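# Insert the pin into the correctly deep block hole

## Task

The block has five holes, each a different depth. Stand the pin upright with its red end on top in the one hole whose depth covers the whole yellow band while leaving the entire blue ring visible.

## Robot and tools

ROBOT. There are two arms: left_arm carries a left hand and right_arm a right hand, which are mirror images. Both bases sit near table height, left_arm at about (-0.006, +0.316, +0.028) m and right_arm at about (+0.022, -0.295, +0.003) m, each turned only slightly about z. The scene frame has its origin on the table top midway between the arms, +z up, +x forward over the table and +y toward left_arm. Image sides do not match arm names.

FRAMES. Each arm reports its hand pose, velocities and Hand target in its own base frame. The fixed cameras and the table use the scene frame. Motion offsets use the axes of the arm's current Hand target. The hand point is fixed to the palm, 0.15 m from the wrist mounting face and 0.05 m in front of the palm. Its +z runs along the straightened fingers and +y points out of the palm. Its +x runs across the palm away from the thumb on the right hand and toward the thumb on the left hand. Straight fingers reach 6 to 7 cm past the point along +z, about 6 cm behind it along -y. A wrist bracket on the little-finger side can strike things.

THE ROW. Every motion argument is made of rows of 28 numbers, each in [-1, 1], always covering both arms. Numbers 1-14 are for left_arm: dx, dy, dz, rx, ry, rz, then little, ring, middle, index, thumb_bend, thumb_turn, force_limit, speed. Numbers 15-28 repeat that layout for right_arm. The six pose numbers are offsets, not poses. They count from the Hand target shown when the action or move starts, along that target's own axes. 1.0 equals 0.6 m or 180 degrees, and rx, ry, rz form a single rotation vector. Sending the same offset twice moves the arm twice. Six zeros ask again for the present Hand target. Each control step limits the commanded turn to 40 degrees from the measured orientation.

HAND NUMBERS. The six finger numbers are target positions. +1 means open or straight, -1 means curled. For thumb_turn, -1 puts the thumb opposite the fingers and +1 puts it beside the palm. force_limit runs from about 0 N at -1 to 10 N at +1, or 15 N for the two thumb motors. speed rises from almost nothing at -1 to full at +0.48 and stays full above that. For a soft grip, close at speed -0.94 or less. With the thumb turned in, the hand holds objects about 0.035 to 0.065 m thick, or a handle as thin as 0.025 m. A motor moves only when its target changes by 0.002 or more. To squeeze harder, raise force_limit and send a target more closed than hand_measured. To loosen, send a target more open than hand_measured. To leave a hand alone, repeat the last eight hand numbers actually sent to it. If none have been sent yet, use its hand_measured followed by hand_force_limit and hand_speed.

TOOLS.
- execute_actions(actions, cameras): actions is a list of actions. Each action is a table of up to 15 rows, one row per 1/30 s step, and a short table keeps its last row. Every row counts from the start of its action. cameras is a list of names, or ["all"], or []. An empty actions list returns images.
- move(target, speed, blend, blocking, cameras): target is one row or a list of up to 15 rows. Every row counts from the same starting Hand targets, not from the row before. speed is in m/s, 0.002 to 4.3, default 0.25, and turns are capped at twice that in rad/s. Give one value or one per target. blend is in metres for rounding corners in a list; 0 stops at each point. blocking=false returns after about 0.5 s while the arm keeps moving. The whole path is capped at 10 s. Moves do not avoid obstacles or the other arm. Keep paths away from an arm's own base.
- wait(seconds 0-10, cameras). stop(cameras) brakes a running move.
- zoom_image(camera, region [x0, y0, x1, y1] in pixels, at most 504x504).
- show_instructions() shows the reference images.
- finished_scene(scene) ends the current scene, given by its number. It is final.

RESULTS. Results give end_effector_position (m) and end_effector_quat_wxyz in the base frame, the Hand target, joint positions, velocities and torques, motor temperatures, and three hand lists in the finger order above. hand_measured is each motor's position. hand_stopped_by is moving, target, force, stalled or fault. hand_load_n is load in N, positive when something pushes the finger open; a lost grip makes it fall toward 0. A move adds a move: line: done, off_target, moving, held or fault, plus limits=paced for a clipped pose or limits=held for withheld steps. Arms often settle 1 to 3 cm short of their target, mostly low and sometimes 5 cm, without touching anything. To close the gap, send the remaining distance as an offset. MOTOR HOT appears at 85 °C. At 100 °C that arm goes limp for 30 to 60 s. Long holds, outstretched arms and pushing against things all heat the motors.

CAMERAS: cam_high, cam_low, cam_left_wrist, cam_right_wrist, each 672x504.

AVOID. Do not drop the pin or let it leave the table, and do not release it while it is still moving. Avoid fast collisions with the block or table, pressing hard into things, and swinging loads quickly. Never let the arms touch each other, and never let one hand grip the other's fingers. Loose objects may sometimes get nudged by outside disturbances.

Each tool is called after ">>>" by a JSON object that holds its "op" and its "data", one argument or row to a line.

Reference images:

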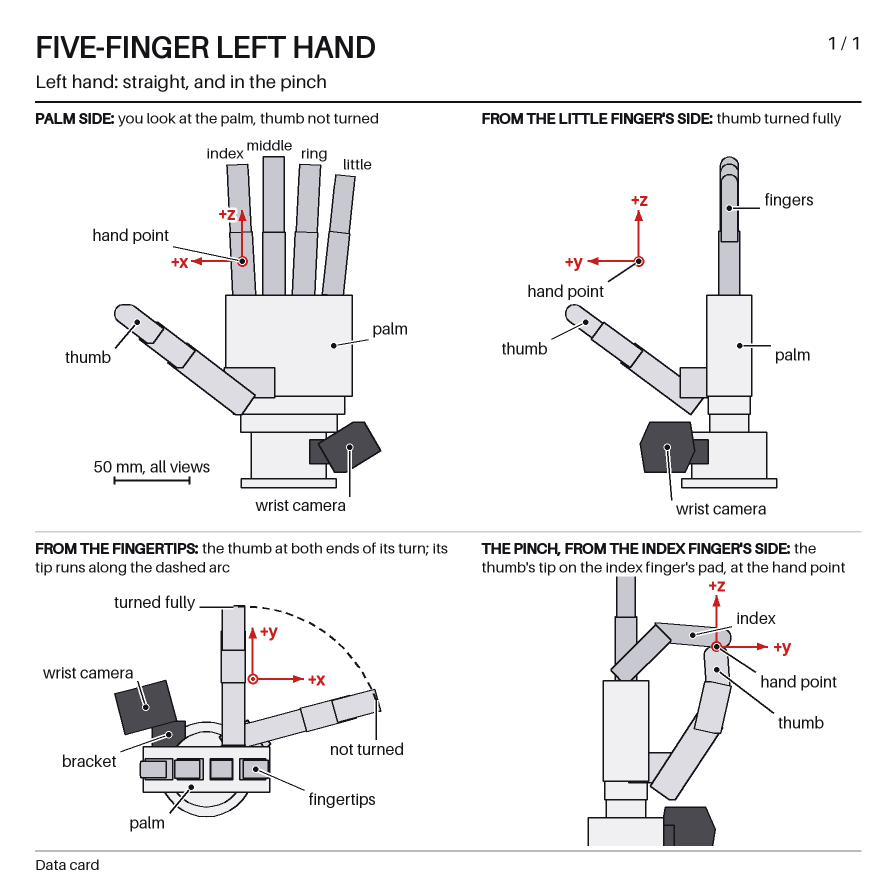

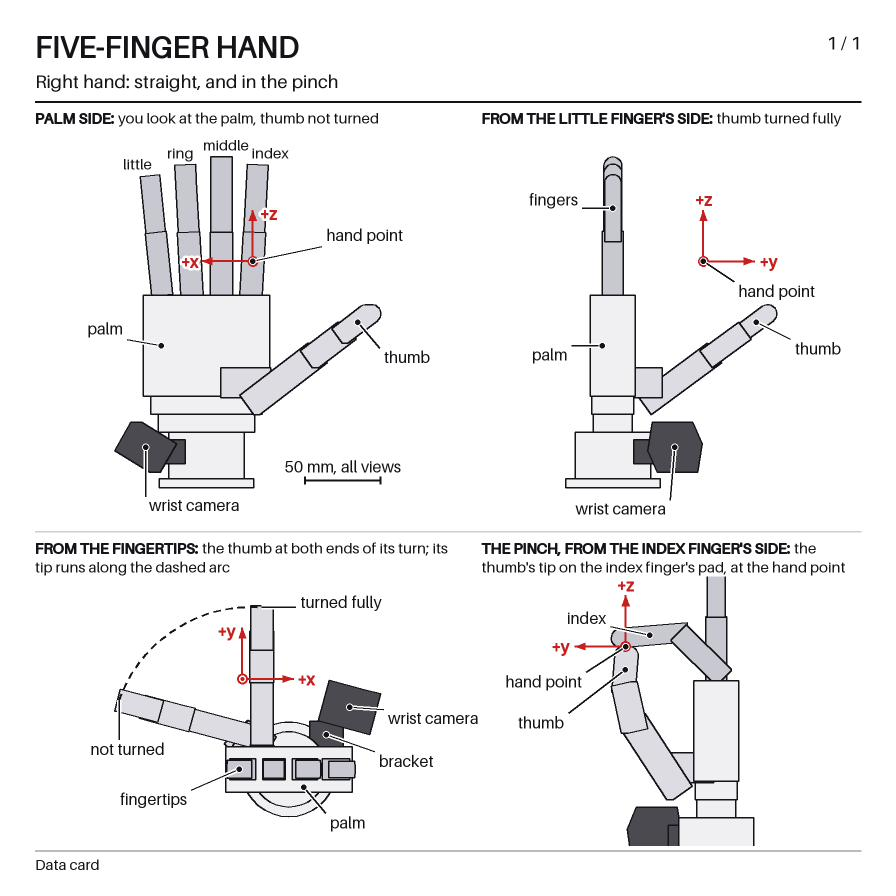

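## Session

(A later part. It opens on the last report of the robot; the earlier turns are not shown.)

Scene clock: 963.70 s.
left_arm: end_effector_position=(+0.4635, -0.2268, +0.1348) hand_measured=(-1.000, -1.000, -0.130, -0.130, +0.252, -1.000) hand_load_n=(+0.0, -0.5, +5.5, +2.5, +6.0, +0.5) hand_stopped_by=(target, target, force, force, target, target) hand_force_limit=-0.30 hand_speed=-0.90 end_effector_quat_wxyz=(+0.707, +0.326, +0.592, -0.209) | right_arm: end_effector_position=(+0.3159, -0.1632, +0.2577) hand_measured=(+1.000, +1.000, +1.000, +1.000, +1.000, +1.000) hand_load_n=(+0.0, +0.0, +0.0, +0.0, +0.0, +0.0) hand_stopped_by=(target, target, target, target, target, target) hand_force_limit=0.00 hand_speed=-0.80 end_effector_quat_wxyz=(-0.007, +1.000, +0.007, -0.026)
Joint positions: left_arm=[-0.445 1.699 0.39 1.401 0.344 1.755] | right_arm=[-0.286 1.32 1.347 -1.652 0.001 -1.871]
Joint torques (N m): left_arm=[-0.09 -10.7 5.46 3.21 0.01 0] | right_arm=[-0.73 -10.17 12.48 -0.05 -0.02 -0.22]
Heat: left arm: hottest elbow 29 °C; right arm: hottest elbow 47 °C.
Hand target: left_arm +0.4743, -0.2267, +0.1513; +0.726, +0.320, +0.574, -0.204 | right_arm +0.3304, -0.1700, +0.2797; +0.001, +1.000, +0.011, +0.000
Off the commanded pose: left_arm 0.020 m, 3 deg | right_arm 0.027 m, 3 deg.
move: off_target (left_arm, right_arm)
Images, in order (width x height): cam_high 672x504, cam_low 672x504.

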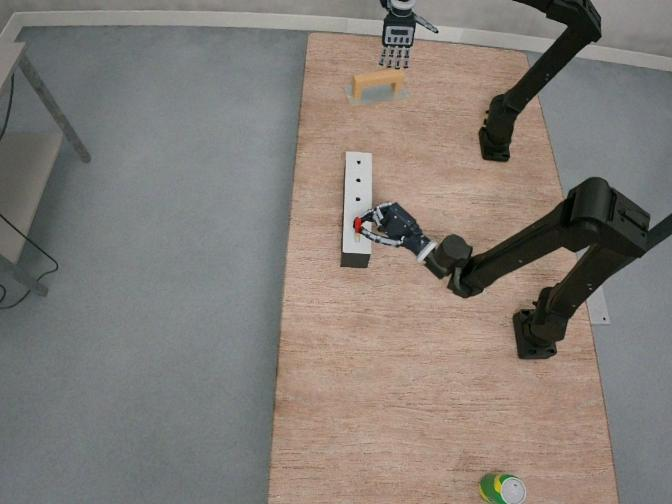

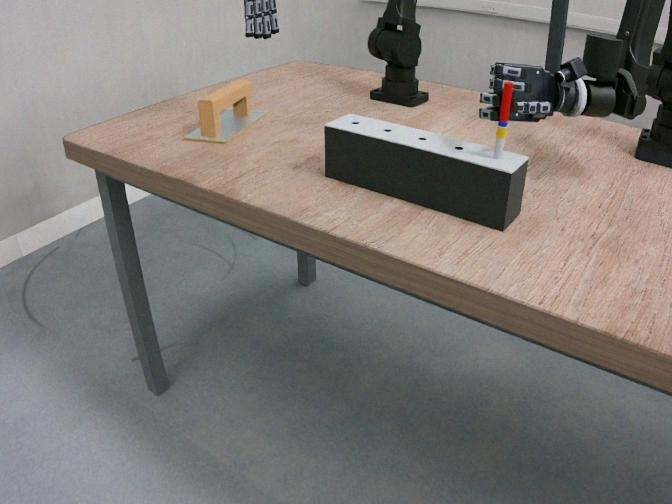

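>>> {"op": "move", "data": {
  "target": [0.0321,-0.0077,-0.0045,0,0,0,-1,-1,-0.5,-0.5,0.25,-1,-0.3,-0.9,0,0,0,0,0,0,1,1,1,1,1,1,0,-0.8],
  "speed": 0.03,
  "cameras": ["cam_low","cam_high"]
}}

>>> {"op": "zoom_image", "data": {
  "camera": "cam_low",
  "region": [470, 70, 550, 170]
}}

>>> {"op": "zoom_image", "data": {
  "camera": "cam_high",
  "region": [335, 205, 380, 250]
}}

Scene clock: 972.60 s.
left_arm: end_effector_position=(+0.4651, -0.2273, +0.1302) hand_measured=(-1.000, -1.000, -0.128, -0.130, +0.252, -1.000) hand_load_n=(+0.0, +0.0, +7.5, +0.0, +5.5, -0.5) hand_stopped_by=(target, target, force, force, target, target) hand_force_limit=-0.30 hand_speed=-0.90 end_effector_quat_wxyz=(+0.721, +0.326, +0.576, -0.205) | right_arm: end_effector_position=(+0.3159, -0.1632, +0.2577) hand_measured=(+1.000, +1.000, +1.000, +1.000, +1.000, +1.000) hand_load_n=(+0.0, +0.0, -0.5, +0.0, +0.0, +0.0) hand_stopped_by=(target, target, target, target, target, target) hand_force_limit=0.00 hand_speed=-0.80 end_effector_quat_wxyz=(-0.007, +1.000, +0.007, -0.026)
Joint positions: left_arm=[-0.445 1.776 0.398 1.508 0.344 1.764] | right_arm=[-0.286 1.32 1.347 -1.652 0.001 -1.871]
Joint torques (N m): left_arm=[-0.09 -9.88 4.53 2.43 0 -0.02] | right_arm=[-0.85 -10.46 12.45 -0.1 -0.04 -0.2]
Heat: left arm: hottest elbow 29 °C; right arm: hottest elbow 47 °C.
Hand target: left_arm +0.4743, -0.2268, +0.1313; +0.726, +0.320, +0.574, -0.204 | right_arm +0.3304, -0.1700, +0.2797; +0.001, +1.000, +0.011, +0.000
Off the commanded pose: left_arm 0.009 m, 1 deg | right_arm 0.027 m, 3 deg.
move: off_target (right_arm)
Images, in order (width x height): cam_high 672x504, cam_low 672x504.

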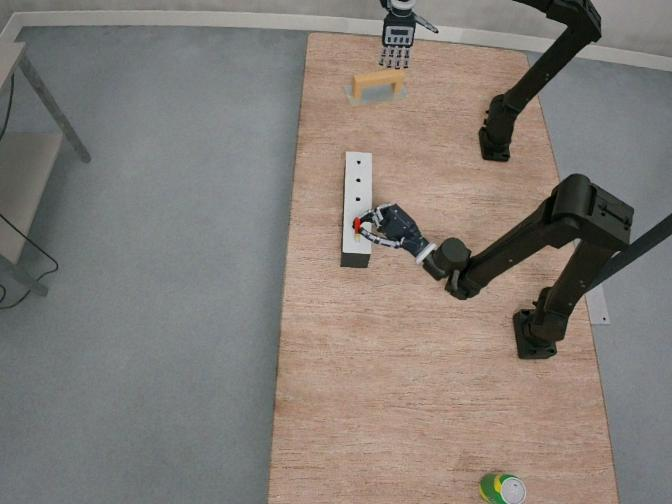

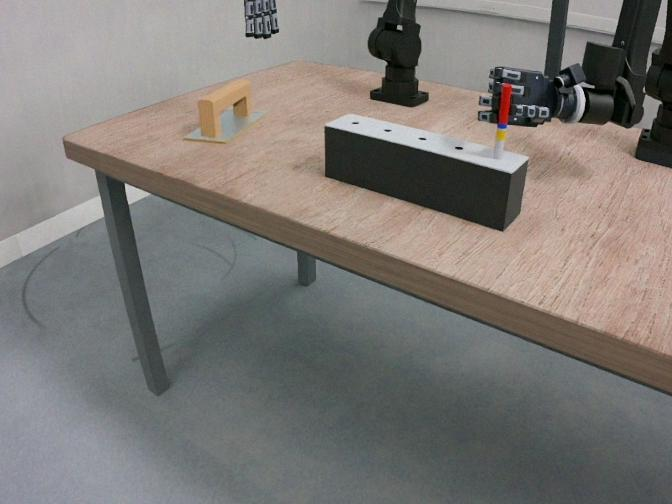

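Scaled by 5.040 from the camera's 672x504 image, which has a finer 960x720 frame.

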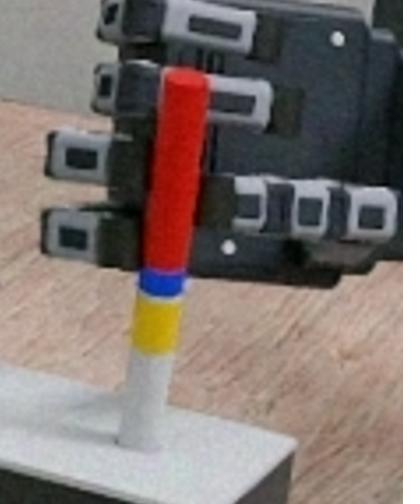

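Scaled by 11.200 from the camera's 672x504 image, which has a finer 960x720 frame.

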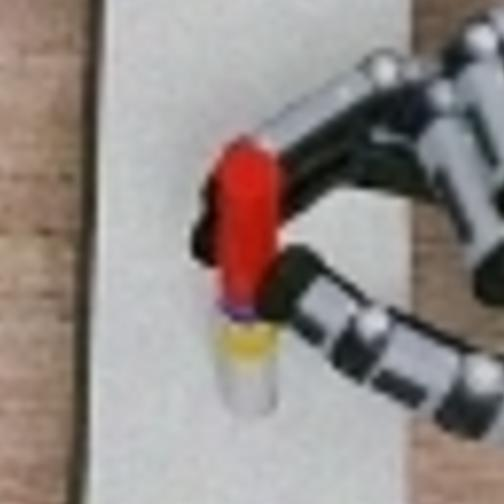

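>>> {"op": "move", "data": {
  "target": [-0.0199,0.0022,0.0004,0,0,0,-1,-1,-0.5,-0.5,0.25,-1,-0.3,-0.9,0,0,0,0,0,0,1,1,1,1,1,1,0,-0.8],
  "speed": 0.03,
  "cameras": ["cam_low","cam_high"]
}}

>>> {"op": "zoom_image", "data": {
  "camera": "cam_low",
  "region": [470, 70, 550, 170]
}}

>>> {"op": "zoom_image", "data": {
  "camera": "cam_high",
  "region": [335, 205, 380, 250]
}}

Scene clock: 993.40 s.
left_arm: end_effector_position=(+0.4651, -0.2284, +0.1310) hand_measured=(-1.000, -1.000, -0.128, -0.130, +0.252, -1.000) hand_load_n=(+0.0, +0.0, +7.5, +0.0, +5.5, -0.5) hand_stopped_by=(target, target, force, force, target, target) hand_force_limit=-0.30 hand_speed=-0.90 end_effector_quat_wxyz=(+0.716, +0.326, +0.582, -0.208) | right_arm: end_effector_position=(+0.3159, -0.1632, +0.2577) hand_measured=(+1.000, +1.000, +1.000, +1.000, +1.000, +1.000) hand_load_n=(+0.0, +0.0, +0.0, +0.0, +0.0, +0.0) hand_stopped_by=(target, target, target, target, target, target) hand_force_limit=0.00 hand_speed=-0.80 end_effector_quat_wxyz=(-0.007, +1.000, +0.007, -0.026)
Joint positions: left_arm=[-0.447 1.754 0.398 1.475 0.344 1.758] | right_arm=[-0.286 1.32 1.347 -1.652 0.001 -1.871]
Joint torques (N m): left_arm=[-0.38 -12.86 4.15 1.8 -0.11 -0.02] | right_arm=[-0.85 -10.05 12.44 -0.08 -0.04 -0.21]
Heat: left arm: hottest elbow 29 °C; right arm: hottest elbow 48 °C.
Hand target: left_arm +0.4723, -0.2269, +0.1432; +0.726, +0.320, +0.574, -0.204 | right_arm +0.3304, -0.1700, +0.2797; +0.001, +1.000, +0.011, +0.000
Off the commanded pose: left_arm 0.014 m, 2 deg | right_arm 0.027 m, 3 deg.
move: off_target (left_arm, right_arm)
Images, in order (width x height): cam_high 672x504, cam_low 672x504.

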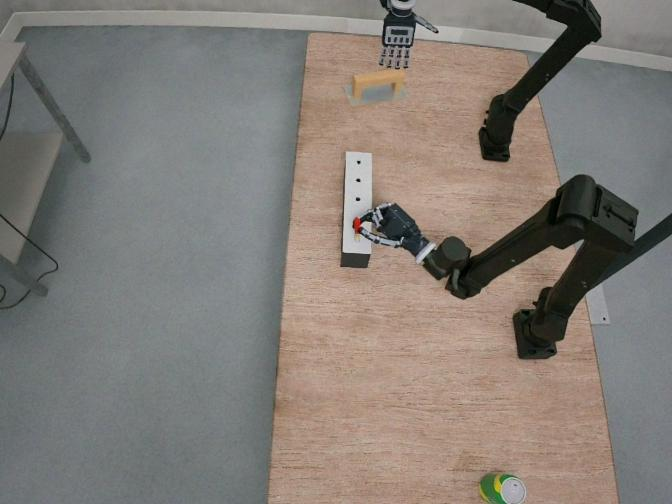

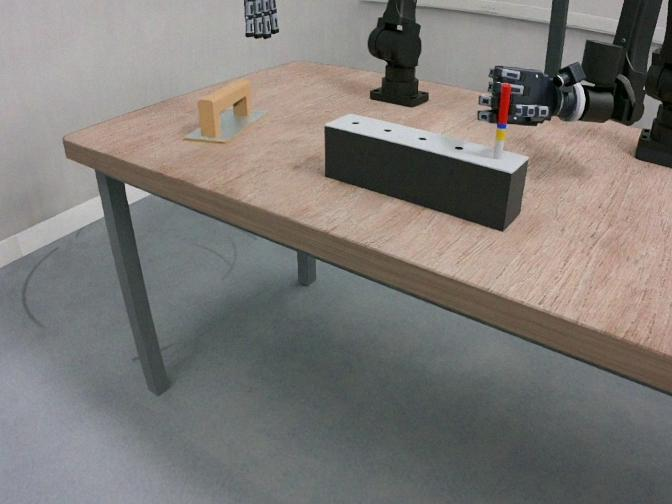

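Scaled by 5.040 from the camera's 672x504 image, which has a finer 960x720 frame.

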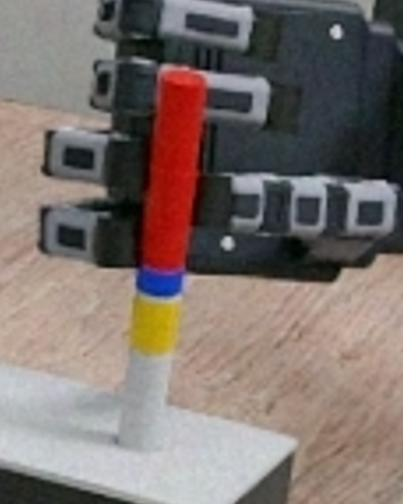

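Scaled by 11.200 from the camera's 672x504 image, which has a finer 960x720 frame.

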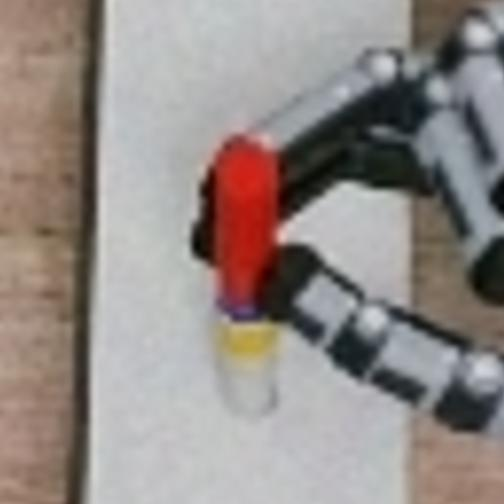

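>>> {"op": "move", "data": {
  "target": [-0.0047,0.0012,-0.0112,-0.0052,-0.0219,0,-1,-1,-0.5,-0.5,0.25,-1,-0.3,-0.9,0,0,0,0,0,0,1,1,1,1,1,1,0,-0.8],
  "speed": 0.03,
  "cameras": ["cam_low","cam_high"]
}}

>>> {"op": "zoom_image", "data": {
  "camera": "cam_low",
  "region": [470, 70, 550, 170]
}}

>>> {"op": "zoom_image", "data": {
  "camera": "cam_high",
  "region": [335, 205, 380, 250]
}}

Scene clock: 1006.60 s.
left_arm: end_effector_position=(+0.4630, -0.2260, +0.1307) hand_measured=(-1.000, -1.000, -0.128, -0.130, +0.252, -1.000) hand_load_n=(+0.0, +0.0, +7.0, +0.0, +6.0, +1.0) hand_stopped_by=(target, target, force, force, target, target) hand_force_limit=-0.30 hand_speed=-0.90 end_effector_quat_wxyz=(+0.722, +0.318, +0.577, -0.214) | right_arm: end_effector_position=(+0.3159, -0.1632, +0.2577) hand_measured=(+1.000, +1.000, +1.000, +1.000, +1.000, +1.000) hand_load_n=(+0.0, +0.0, +0.0, +0.0, +0.0, +0.0) hand_stopped_by=(target, target, target, target, target, target) hand_force_limit=0.00 hand_speed=-0.80 end_effector_quat_wxyz=(-0.007, +1.000, +0.007, -0.026)
Joint positions: left_arm=[-0.444 1.777 0.392 1.527 0.344 1.738] | right_arm=[-0.286 1.32 1.347 -1.652 0.001 -1.871]
Joint torques (N m): left_arm=[0.09 -11.99 3.18 3.3 -0.08 -0.02] | right_arm=[-0.38 -10.29 12.45 -0.08 -0.05 -0.21]
Heat: left arm: hottest elbow 29 °C; right arm: hottest elbow 48 °C.
Hand target: left_arm +0.4673, -0.2219, +0.1452; +0.748, +0.307, +0.550, -0.210 | right_arm +0.3304, -0.1700, +0.2797; +0.001, +1.000, +0.011, +0.000
Off the commanded pose: left_arm 0.016 m, 4 deg | right_arm 0.027 m, 3 deg.
joint sent to its limit (left arm) — joint 4 (wrist pitch), upper limit. The joint targets are off in position and orientation.
move: off_target (left_arm, right_arm)
Images, in order (width x height): cam_high 672x504, cam_low 672x504.

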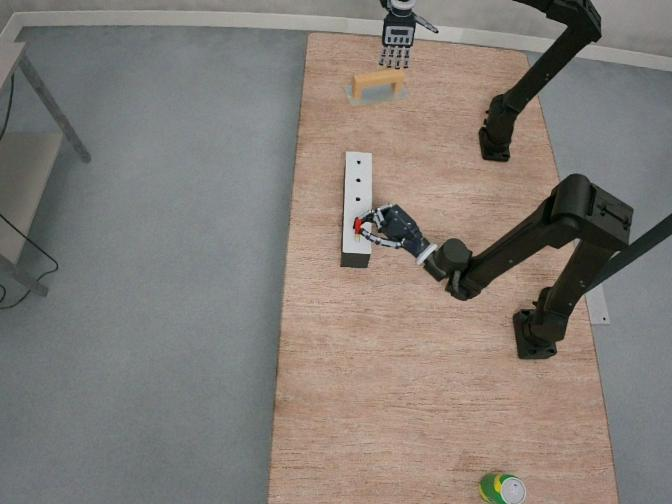

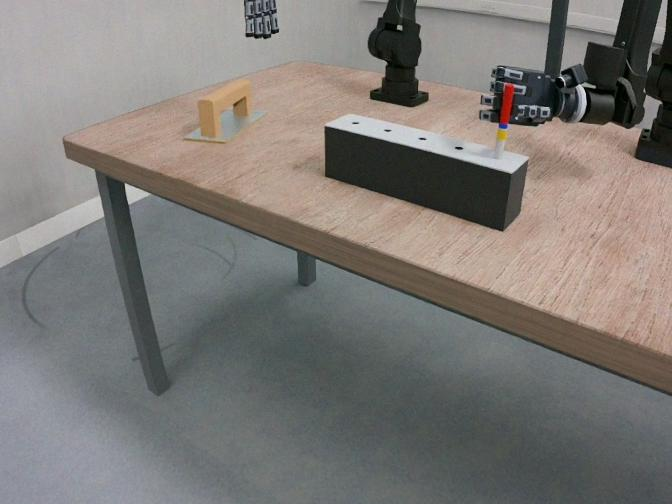

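Scaled by 5.040 from the camera's 672x504 image, which has a finer 960x720 frame.

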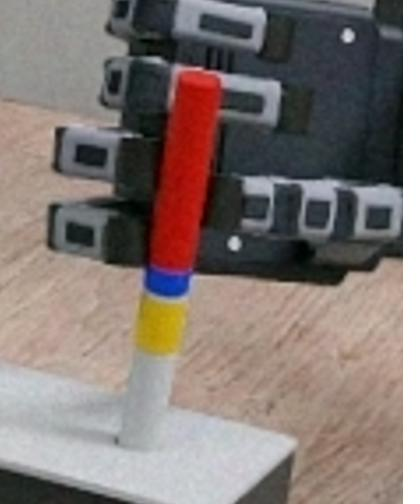

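Scaled by 11.200 from the camera's 672x504 image, which has a finer 960x720 frame.

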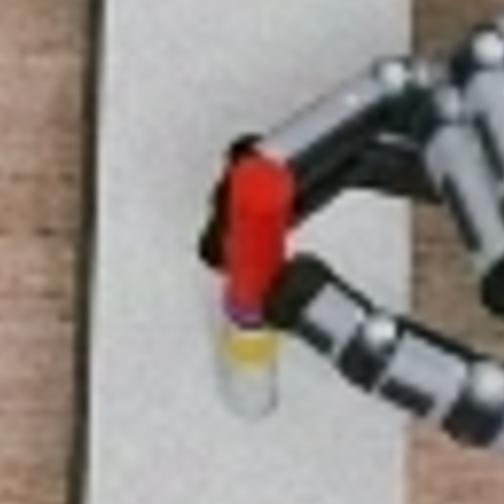

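>>> {"op": "move", "data": {
  "target": [0.0190,-0.0046,-0.0041,0,0,0,-1,-1,-0.5,-0.5,0.25,-1,-0.3,-0.9,0,0,0,0,0,0,1,1,1,1,1,1,0,-0.8],
  "speed": 0.03,
  "cameras": ["cam_low","cam_high"]
}}

>>> {"op": "zoom_image", "data": {
  "camera": "cam_low",
  "region": [470, 70, 550, 170]
}}

>>> {"op": "zoom_image", "data": {
  "camera": "cam_high",
  "region": [335, 205, 380, 250]
}}

Scene clock: 1027.43 s.
left_arm: end_effector_position=(+0.4628, -0.2259, +0.1307) hand_measured=(-1.000, -1.000, -0.128, -0.130, +0.252, -1.000) hand_load_n=(+0.0, +0.0, +6.5, +0.0, +6.0, +0.5) hand_stopped_by=(target, target, force, force, target, target) hand_force_limit=-0.30 hand_speed=-0.90 end_effector_quat_wxyz=(+0.723, +0.317, +0.575, -0.213) | right_arm: end_effector_position=(+0.3159, -0.1632, +0.2577) hand_measured=(+1.000, +1.000, +1.000, +1.000, +1.000, +1.000) hand_load_n=(+0.0, +0.0, +0.0, +0.0, +0.0, +0.0) hand_stopped_by=(target, target, target, target, target, target) hand_force_limit=0.00 hand_speed=-0.80 end_effector_quat_wxyz=(-0.007, +1.000, +0.007, -0.026)
Joint positions: left_arm=[-0.444 1.783 0.392 1.537 0.344 1.738] | right_arm=[-0.286 1.32 1.347 -1.652 0.001 -1.871]
Joint torques (N m): left_arm=[-0.03 -10.52 3.11 2.82 -0.12 0.04] | right_arm=[-0.21 -9.52 12.41 -0.13 -0.03 -0.2]
Heat: left arm: hottest elbow 28 °C; right arm: hottest elbow 48 °C.
Hand target: left_arm +0.4673, -0.2219, +0.1332; +0.748, +0.307, +0.550, -0.210 | right_arm +0.3304, -0.1700, +0.2797; +0.001, +1.000, +0.011, +0.000
Off the commanded pose: left_arm 0.007 m, 4 deg | right_arm 0.027 m, 3 deg.
joint sent to its limit (left arm) — joint 4 (wrist pitch), upper limit. The joint targets are off in position and orientation.
move: off_target (left_arm, right_arm)
Images, in order (width x height): cam_high 672x504, cam_low 672x504.

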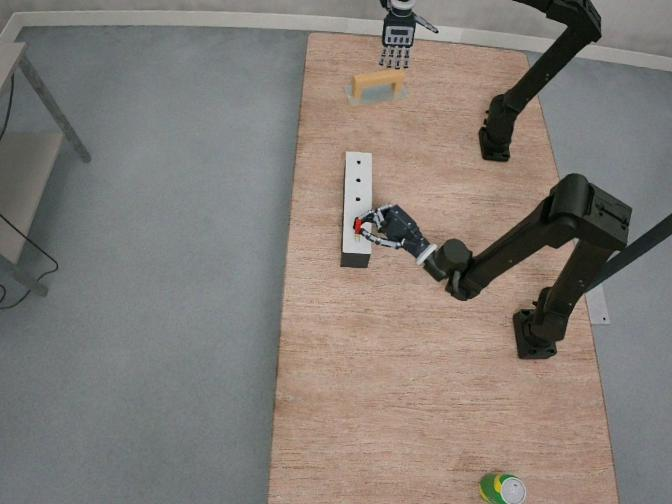

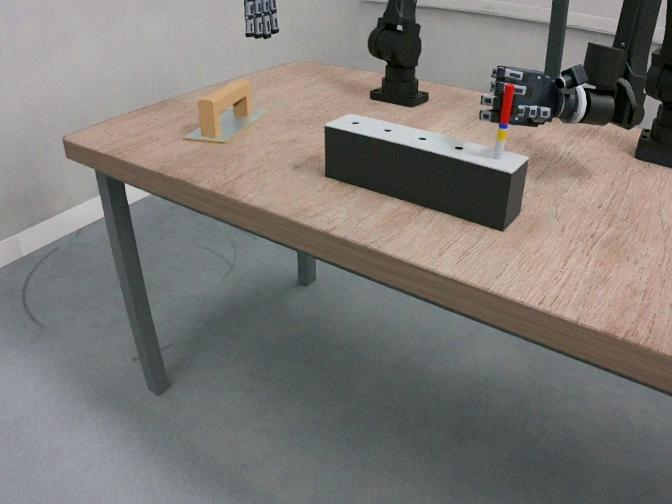

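Scaled by 5.040 from the camera's 672x504 image, which has a finer 960x720 frame.

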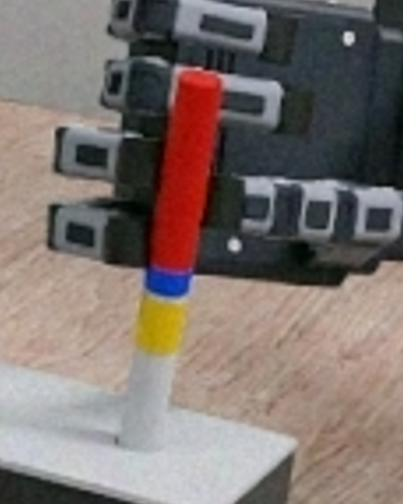

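Scaled by 11.200 from the camera's 672x504 image, which has a finer 960x720 frame.

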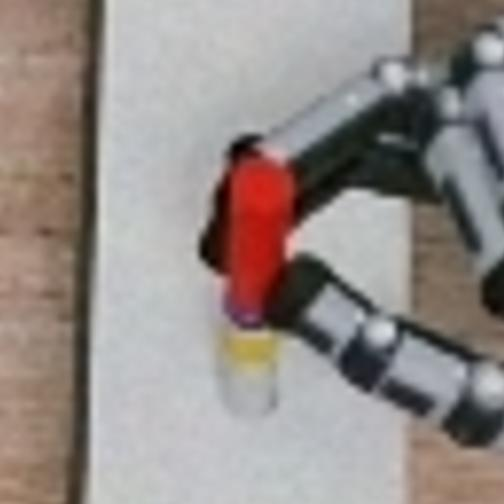

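>>> {"op": "move", "data": {
  "target": [0.0,0,0,0,0,0,-1,-1,-0.5,-0.51,0.25,-1,-0.4,-0.94,0,0,0,0,0,0,1,1,1,1,1,1,0,-0.8],
  "speed": 0.03,
  "cameras": ["cam_low","cam_high"]
}}

>>> {"op": "zoom_image", "data": {
  "camera": "cam_low",
  "region": [470, 70, 550, 170]
}}

Scene clock: 1041.07 s.
left_arm: end_effector_position=(+0.4633, -0.2261, +0.1305) hand_measured=(-1.000, -1.000, -0.128, -0.140, +0.252, -1.000) hand_load_n=(+0.0, +0.0, +6.0, +3.0, +6.5, +0.5) hand_stopped_by=(target, target, force, force, target, target) hand_force_limit=-0.40 hand_speed=-0.94 end_effector_quat_wxyz=(+0.723, +0.317, +0.575, -0.213) | right_arm: end_effector_position=(+0.3159, -0.1632, +0.2577) hand_measured=(+1.000, +1.000, +1.000, +1.000, +1.000, +1.000) hand_load_n=(+0.0, +0.0, +0.0, +0.0, +0.0, +0.0) hand_stopped_by=(target, target, target, target, target, target) hand_force_limit=0.00 hand_speed=-0.80 end_effector_quat_wxyz=(-0.007, +1.000, +0.007, -0.026)
Joint positions: left_arm=[-0.444 1.785 0.393 1.537 0.344 1.738] | right_arm=[-0.286 1.32 1.347 -1.652 0.001 -1.871]
Joint torques (N m): left_arm=[0.03 -10.58 3.11 2.82 -0.12 0.04] | right_arm=[-0.62 -10.58 12.45 -0.18 -0.08 -0.23]
Heat: left arm: hottest elbow 28 °C; right arm: hottest elbow 48 °C.
Hand target: left_arm +0.4673, -0.2219, +0.1332; +0.748, +0.307, +0.550, -0.210 | right_arm +0.3304, -0.1700, +0.2797; +0.001, +1.000, +0.011, +0.000
Off the commanded pose: left_arm 0.006 m, 4 deg | right_arm 0.027 m, 3 deg.
joint sent to its limit (left arm) — joint 4 (wrist pitch), upper limit. The joint targets are off in position and orientation.
move: off_target (left_arm, right_arm)
Images, in order (width x height): cam_high 672x504, cam_low 672x504.

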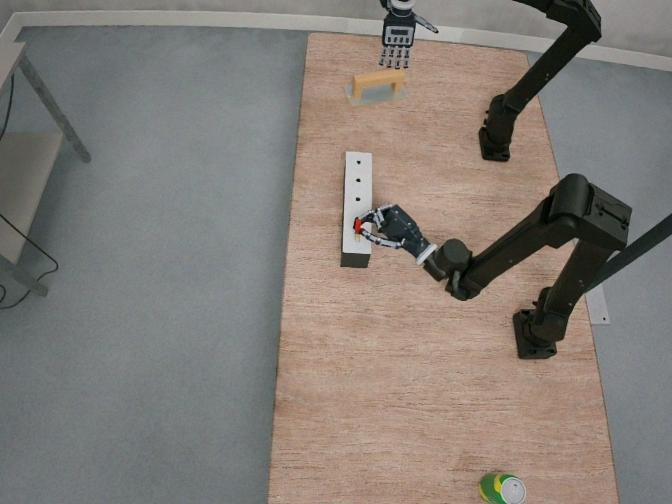

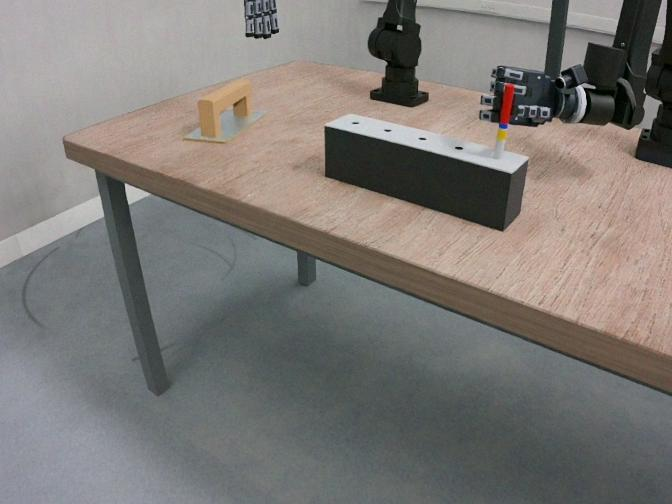

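Scaled by 5.040 from the camera's 672x504 image, which has a finer 960x720 frame.

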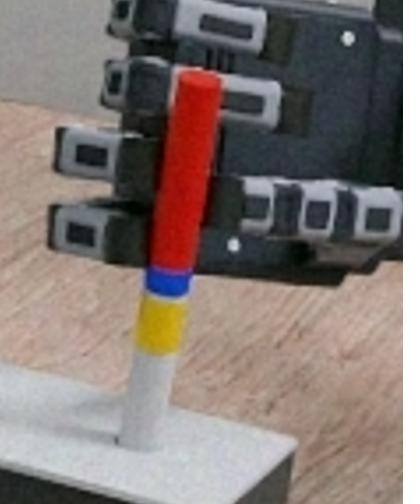

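>>> {"op": "move", "data": {
  "target": [-0.0701,0.0192,0.0274,0,0,0,-1,-1,-0.5,-0.51,0.25,-1,-0.4,-0.94,0,0,0,0,0,0,1,1,1,1,1,1,0,-0.8],
  "speed": 0.04,
  "cameras": ["cam_low","cam_high"]
}}

>>> {"op": "zoom_image", "data": {
  "camera": "cam_low",
  "region": [430, 40, 550, 170]
}}

>>> {"op": "zoom_image", "data": {
  "camera": "cam_high",
  "region": [330, 190, 390, 250]
}}

Scene clock: 1053.03 s.
left_arm: end_effector_position=(+0.4637, -0.2248, +0.1586) hand_measured=(-1.000, -1.000, -0.128, -0.140, +0.252, -1.000) hand_load_n=(+0.0, +0.0, +6.0, +3.0, +6.5, +1.0) hand_stopped_by=(target, target, force, force, target, target) hand_force_limit=-0.40 hand_speed=-0.94 end_effector_quat_wxyz=(+0.731, +0.311, +0.568, -0.217) | right_arm: end_effector_position=(+0.3159, -0.1632, +0.2577) hand_measured=(+1.000, +1.000, +1.000, +1.000, +1.000, +1.000) hand_load_n=(+0.0, +0.0, +0.0, +0.0, +0.0, -0.5) hand_stopped_by=(target, target, target, target, target, target) hand_force_limit=0.00 hand_speed=-0.80 end_effector_quat_wxyz=(-0.007, +1.000, +0.007, -0.026)
Joint positions: left_arm=[-0.441 1.685 0.392 1.467 0.344 1.725] | right_arm=[-0.286 1.32 1.347 -1.652 0.001 -1.871]
Joint torques (N m): left_arm=[-0.15 -12.75 5.6 1.92 -0.15 0.06] | right_arm=[-0.91 -9.58 12.44 -0.21 -0.03 -0.23]
Heat: left arm: hottest elbow 28 °C; right arm: hottest elbow 48 °C.
Hand target: left_arm +0.4733, -0.2259, +0.1792; +0.748, +0.307, +0.550, -0.210 | right_arm +0.3304, -0.1700, +0.2797; +0.001, +1.000, +0.011, +0.000
Off the commanded pose: left_arm 0.023 m, 3 deg | right_arm 0.027 m, 3 deg.
move: off_target (left_arm, right_arm)
Images, in order (width x height): cam_high 672x504, cam_low 672x504.

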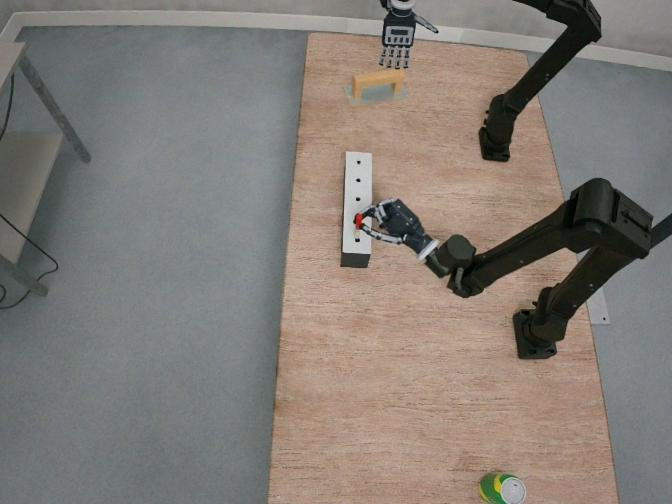

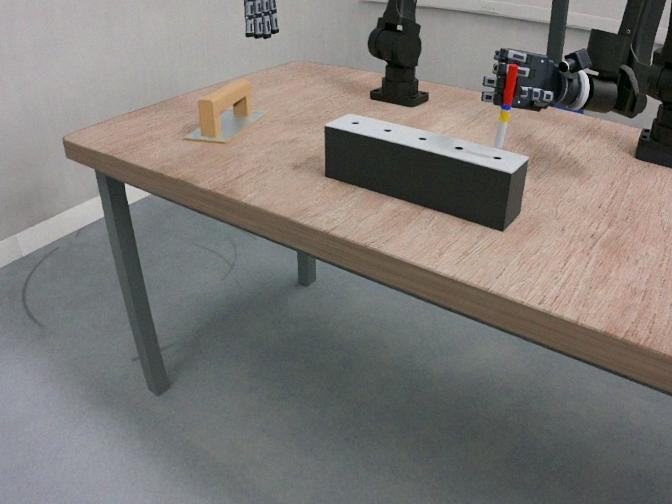

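Scaled by 3.877 from the camera's 672x504 image, which has a finer 960x720 frame.

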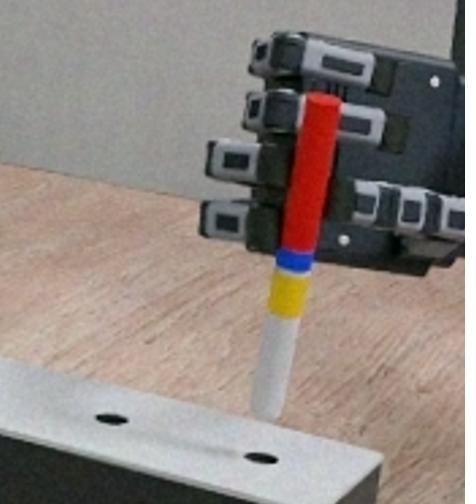

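Scaled by 8.400 from the camera's 672x504 image, which has a finer 960x720 frame.

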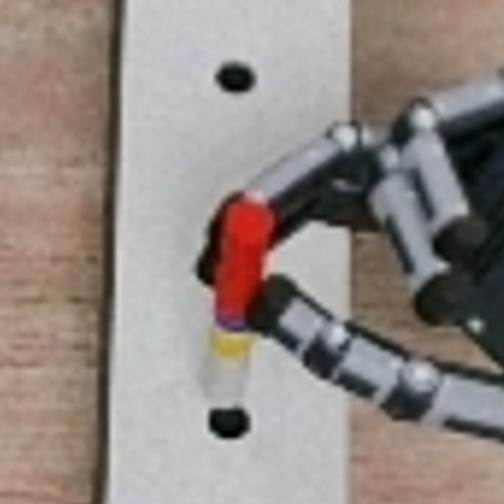

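>>> {"op": "move", "data": {
  "target": [-0.0044,-0.0773,0.0650,0,0,0,-1,-1,-0.5,-0.51,0.25,-1,-0.4,-0.94,0,0,0,0,0,0,1,1,1,1,1,1,0,-0.8],
  "speed": 0.06,
  "cameras": ["cam_low","cam_high"]
}}

>>> {"op": "zoom_image", "data": {
  "camera": "cam_low",
  "region": [400, 40, 520, 170]
}}

>>> {"op": "zoom_image", "data": {
  "camera": "cam_high",
  "region": [330, 180, 390, 240]
}}

Scene clock: 1061.30 s.
left_arm: end_effector_position=(+0.4605, -0.2790, +0.1671) hand_measured=(-1.000, -1.000, -0.128, -0.140, +0.252, -1.000) hand_load_n=(+0.0, +0.0, +6.0, +3.5, +6.5, +1.0) hand_stopped_by=(target, target, force, force, target, target) hand_force_limit=-0.40 hand_speed=-0.94 end_effector_quat_wxyz=(+0.736, +0.305, +0.564, -0.217) | right_arm: end_effector_position=(+0.3159, -0.1632, +0.2577) hand_measured=(+1.000, +1.000, +1.000, +1.000, +1.000, +1.000) hand_load_n=(+0.0, +0.0, +0.0, +0.0, +0.0, +0.0) hand_stopped_by=(target, target, target, target, target, target) hand_force_limit=0.00 hand_speed=-0.80 end_effector_quat_wxyz=(-0.007, +1.000, +0.007, -0.026)
Joint positions: left_arm=[-0.596 1.697 0.459 1.421 0.184 1.746] | right_arm=[-0.286 1.32 1.347 -1.652 0.001 -1.871]
Joint torques (N m): left_arm=[-1.32 -11.34 6.56 1.96 -0.14 0.2] | right_arm=[-0.67 -10.17 12.55 -0.16 -0.03 -0.24]
Heat: left arm: hottest elbow 28 °C; right arm: hottest elbow 48 °C.
Hand target: left_arm +0.4693, -0.2864, +0.1792; +0.748, +0.307, +0.550, -0.210 | right_arm +0.3304, -0.1700, +0.2797; +0.001, +1.000, +0.011, +0.000
Off the commanded pose: left_arm 0.017 m, 2 deg | right_arm 0.027 m, 3 deg.
move: off_target (left_arm, right_arm)
Images, in order (width x height): cam_high 672x504, cam_low 672x504.

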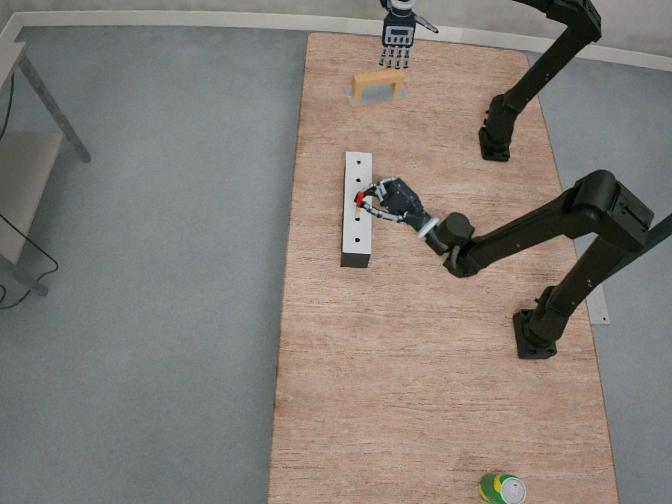

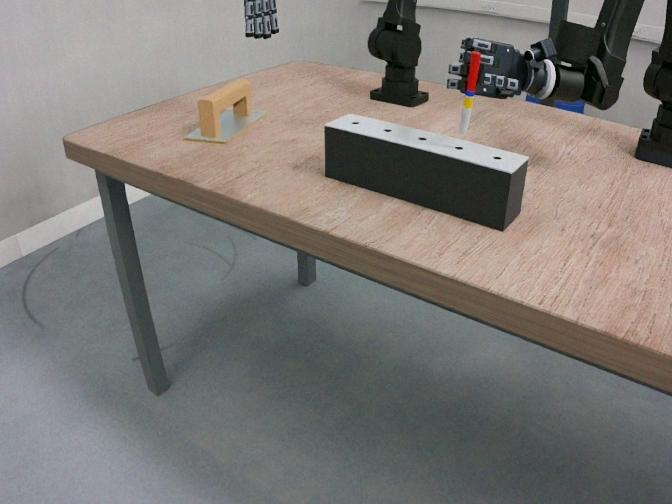

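Scaled by 3.877 from the camera's 672x504 image, which has a finer 960x720 frame.

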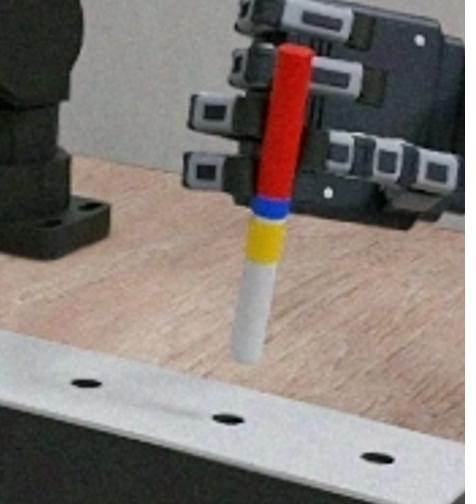

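Scaled by 8.400 from the camera's 672x504 image, which has a finer 960x720 frame.

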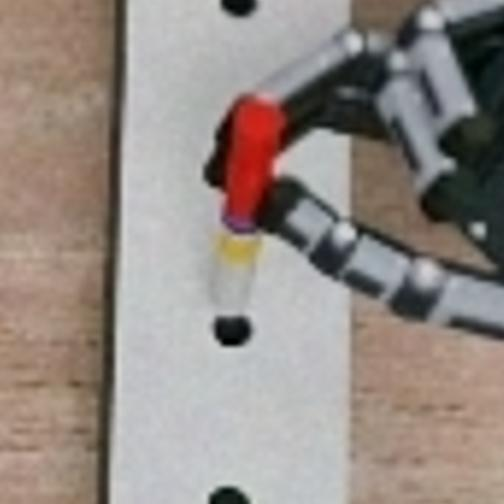

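>>> {"op": "move", "data": {
  "target": [0.0245,-0.0131,0.0062,0.0033,0.0166,-0.0033,-1,-1,-0.5,-0.51,0.25,-1,-0.4,-0.94,0,0,0,0,0,0,1,1,1,1,1,1,0,-0.8],
  "speed": 0.04,
  "cameras": ["cam_low","cam_high"]
}}

>>> {"op": "zoom_image", "data": {
  "camera": "cam_low",
  "region": [400, 40, 520, 170]
}}

>>> {"op": "zoom_image", "data": {
  "camera": "cam_high",
  "region": [330, 180, 390, 240]
}}

Scene clock: 1073.53 s.
left_arm: end_effector_position=(+0.4645, -0.2829, +0.1516) hand_measured=(-1.000, -1.000, -0.128, -0.140, +0.252, -1.000) hand_load_n=(+0.0, +0.0, +6.0, +3.0, +6.5, +1.0) hand_stopped_by=(target, target, force, force, target, target) hand_force_limit=-0.40 hand_speed=-0.94 end_effector_quat_wxyz=(+0.719, +0.309, +0.585, -0.213) | right_arm: end_effector_position=(+0.3159, -0.1632, +0.2577) hand_measured=(+1.000, +1.000, +1.000, +1.000, +1.000, +1.000) hand_load_n=(+0.0, +0.0, +0.0, +0.0, +0.0, -0.5) hand_stopped_by=(target, target, target, target, target, target) hand_force_limit=0.00 hand_speed=-0.80 end_effector_quat_wxyz=(-0.007, +1.000, +0.007, -0.026)
Joint positions: left_arm=[-0.603 1.705 0.471 1.361 0.169 1.748] | right_arm=[-0.286 1.32 1.347 -1.652 0.001 -1.871]
Joint torques (N m): left_arm=[-1.44 -11.52 6.65 1.98 -0.13 0.2] | right_arm=[-0.79 -9.99 12.63 -0.18 -0.04 -0.22]
Heat: left arm: hottest elbow 29 °C; right arm: hottest elbow 48 °C.
Hand target: left_arm +0.4713, -0.2943, +0.1642; +0.730, +0.313, +0.570, -0.209 | right_arm +0.3304, -0.1700, +0.2797; +0.001, +1.000, +0.011, +0.000
Off the commanded pose: left_arm 0.018 m, 2 deg | right_arm 0.027 m, 3 deg.
move: off_target (left_arm, right_arm)
Images, in order (width x height): cam_high 672x504, cam_low 672x504.

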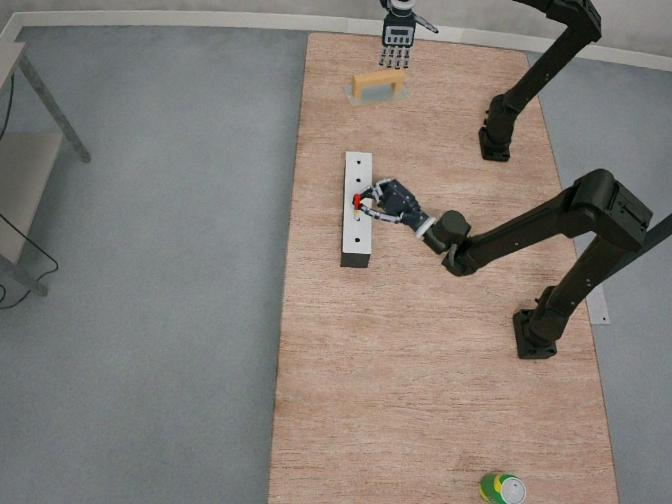

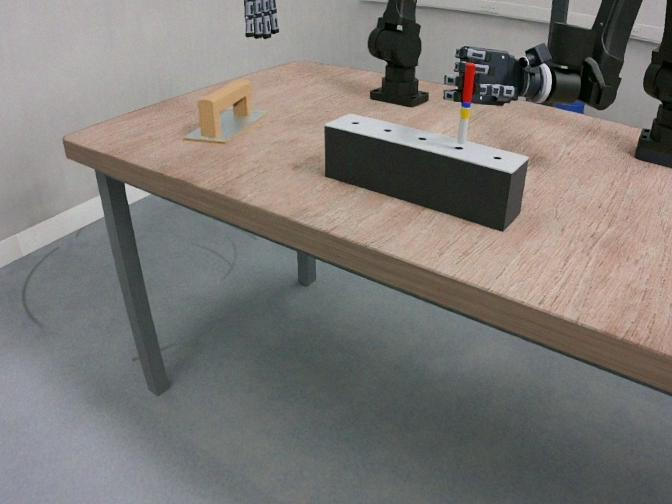

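Scaled by 3.877 from the camera's 672x504 image, which has a finer 960x720 frame.

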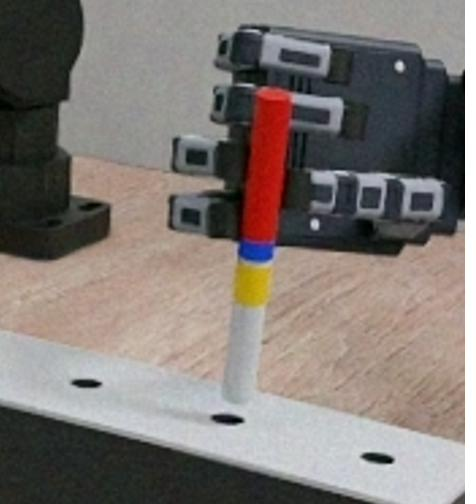

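Scaled by 8.400 from the camera's 672x504 image, which has a finer 960x720 frame.

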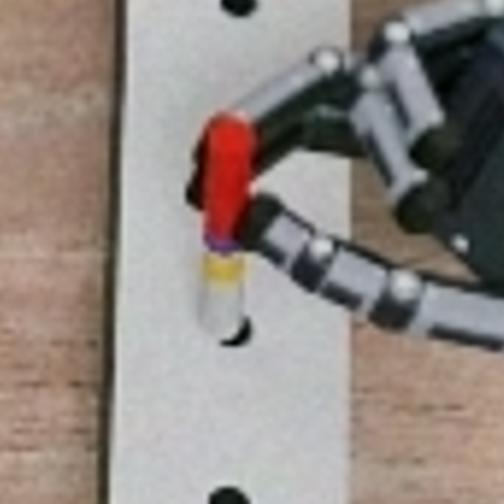

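>>> {"op": "move", "data": {
  "target": [0.0065,-0.0160,-0.0016,0,0,0,-1,-1,-0.5,-0.51,0.25,-1,-0.4,-0.94,0,0,0,0,0,0,1,1,1,1,1,1,0,-0.8],
  "speed": 0.04,
  "cameras": ["cam_low","cam_high"]
}}

>>> {"op": "zoom_image", "data": {
  "camera": "cam_low",
  "region": [430, 90, 500, 160]
}}

>>> {"op": "zoom_image", "data": {
  "camera": "cam_high",
  "region": [335, 185, 380, 230]
}}

Scene clock: 1081.33 s.
left_arm: end_effector_position=(+0.4599, -0.2899, +0.1414) hand_measured=(-1.000, -1.000, -0.128, -0.140, +0.252, -1.000) hand_load_n=(+0.0, +0.0, +6.0, +3.0, +6.5, +1.0) hand_stopped_by=(target, target, force, force, target, target) hand_force_limit=-0.40 hand_speed=-0.94 end_effector_quat_wxyz=(+0.713, +0.312, +0.591, -0.211) | right_arm: end_effector_position=(+0.3159, -0.1632, +0.2577) hand_measured=(+1.000, +1.000, +1.000, +1.000, +1.000, +1.000) hand_load_n=(+0.0, -0.5, +0.0, +0.0, +0.0, +0.0) hand_stopped_by=(target, target, target, target, target, target) hand_force_limit=0.00 hand_speed=-0.80 end_effector_quat_wxyz=(-0.007, +1.000, +0.007, -0.026)
Joint positions: left_arm=[-0.628 1.725 0.471 1.361 0.144 1.752] | right_arm=[-0.286 1.32 1.347 -1.652 0.001 -1.871]
Joint torques (N m): left_arm=[-1.44 -11.75 6.13 2.96 -0.12 0.19] | right_arm=[-0.67 -9.82 12.52 -0.1 -0.07 -0.18]
Heat: left arm: hottest elbow 29 °C; right arm: hottest elbow 48 °C.
Hand target: left_arm +0.4653, -0.3003, +0.1582; +0.730, +0.313, +0.570, -0.209 | right_arm +0.3304, -0.1700, +0.2797; +0.001, +1.000, +0.011, +0.000
Off the commanded pose: left_arm 0.020 m, 3 deg | right_arm 0.027 m, 3 deg.
move: off_target (left_arm, right_arm)
Images, in order (width x height): cam_high 672x504, cam_low 672x504.

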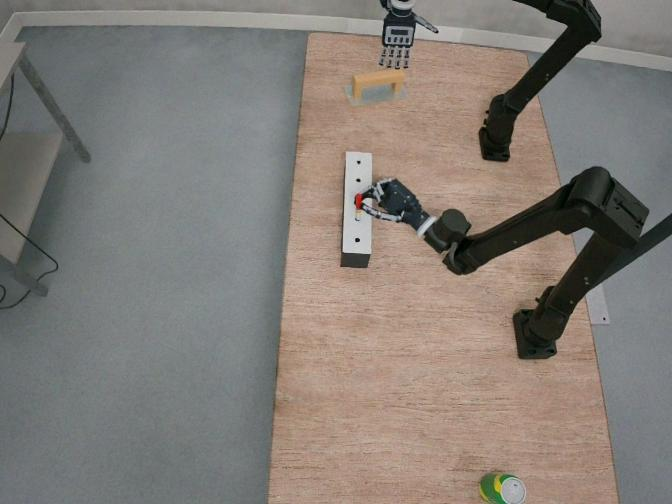

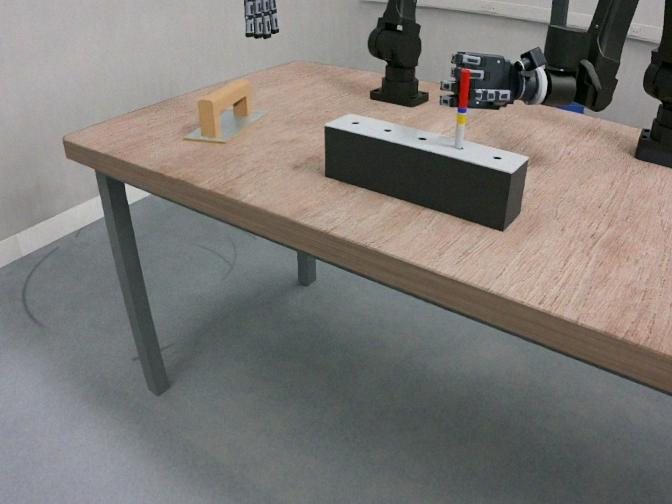

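Scaled by 7.200 from the camera's 672x504 image, which has a finer 960x720 frame.

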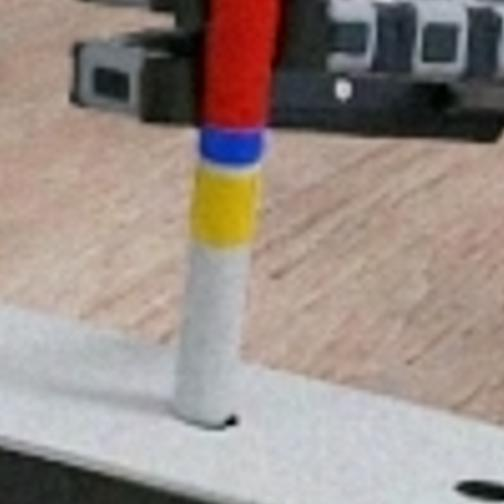

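Scaled by 11.200 from the camera's 672x504 image, which has a finer 960x720 frame.

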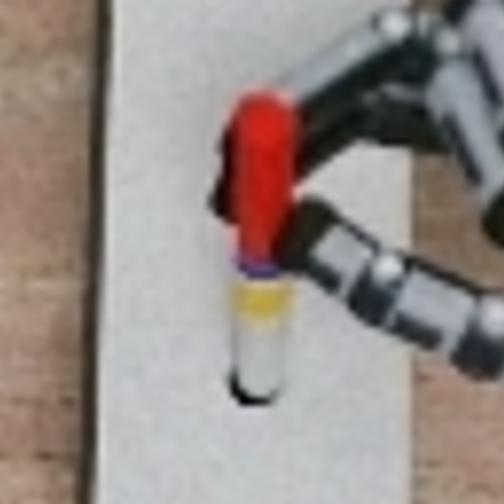

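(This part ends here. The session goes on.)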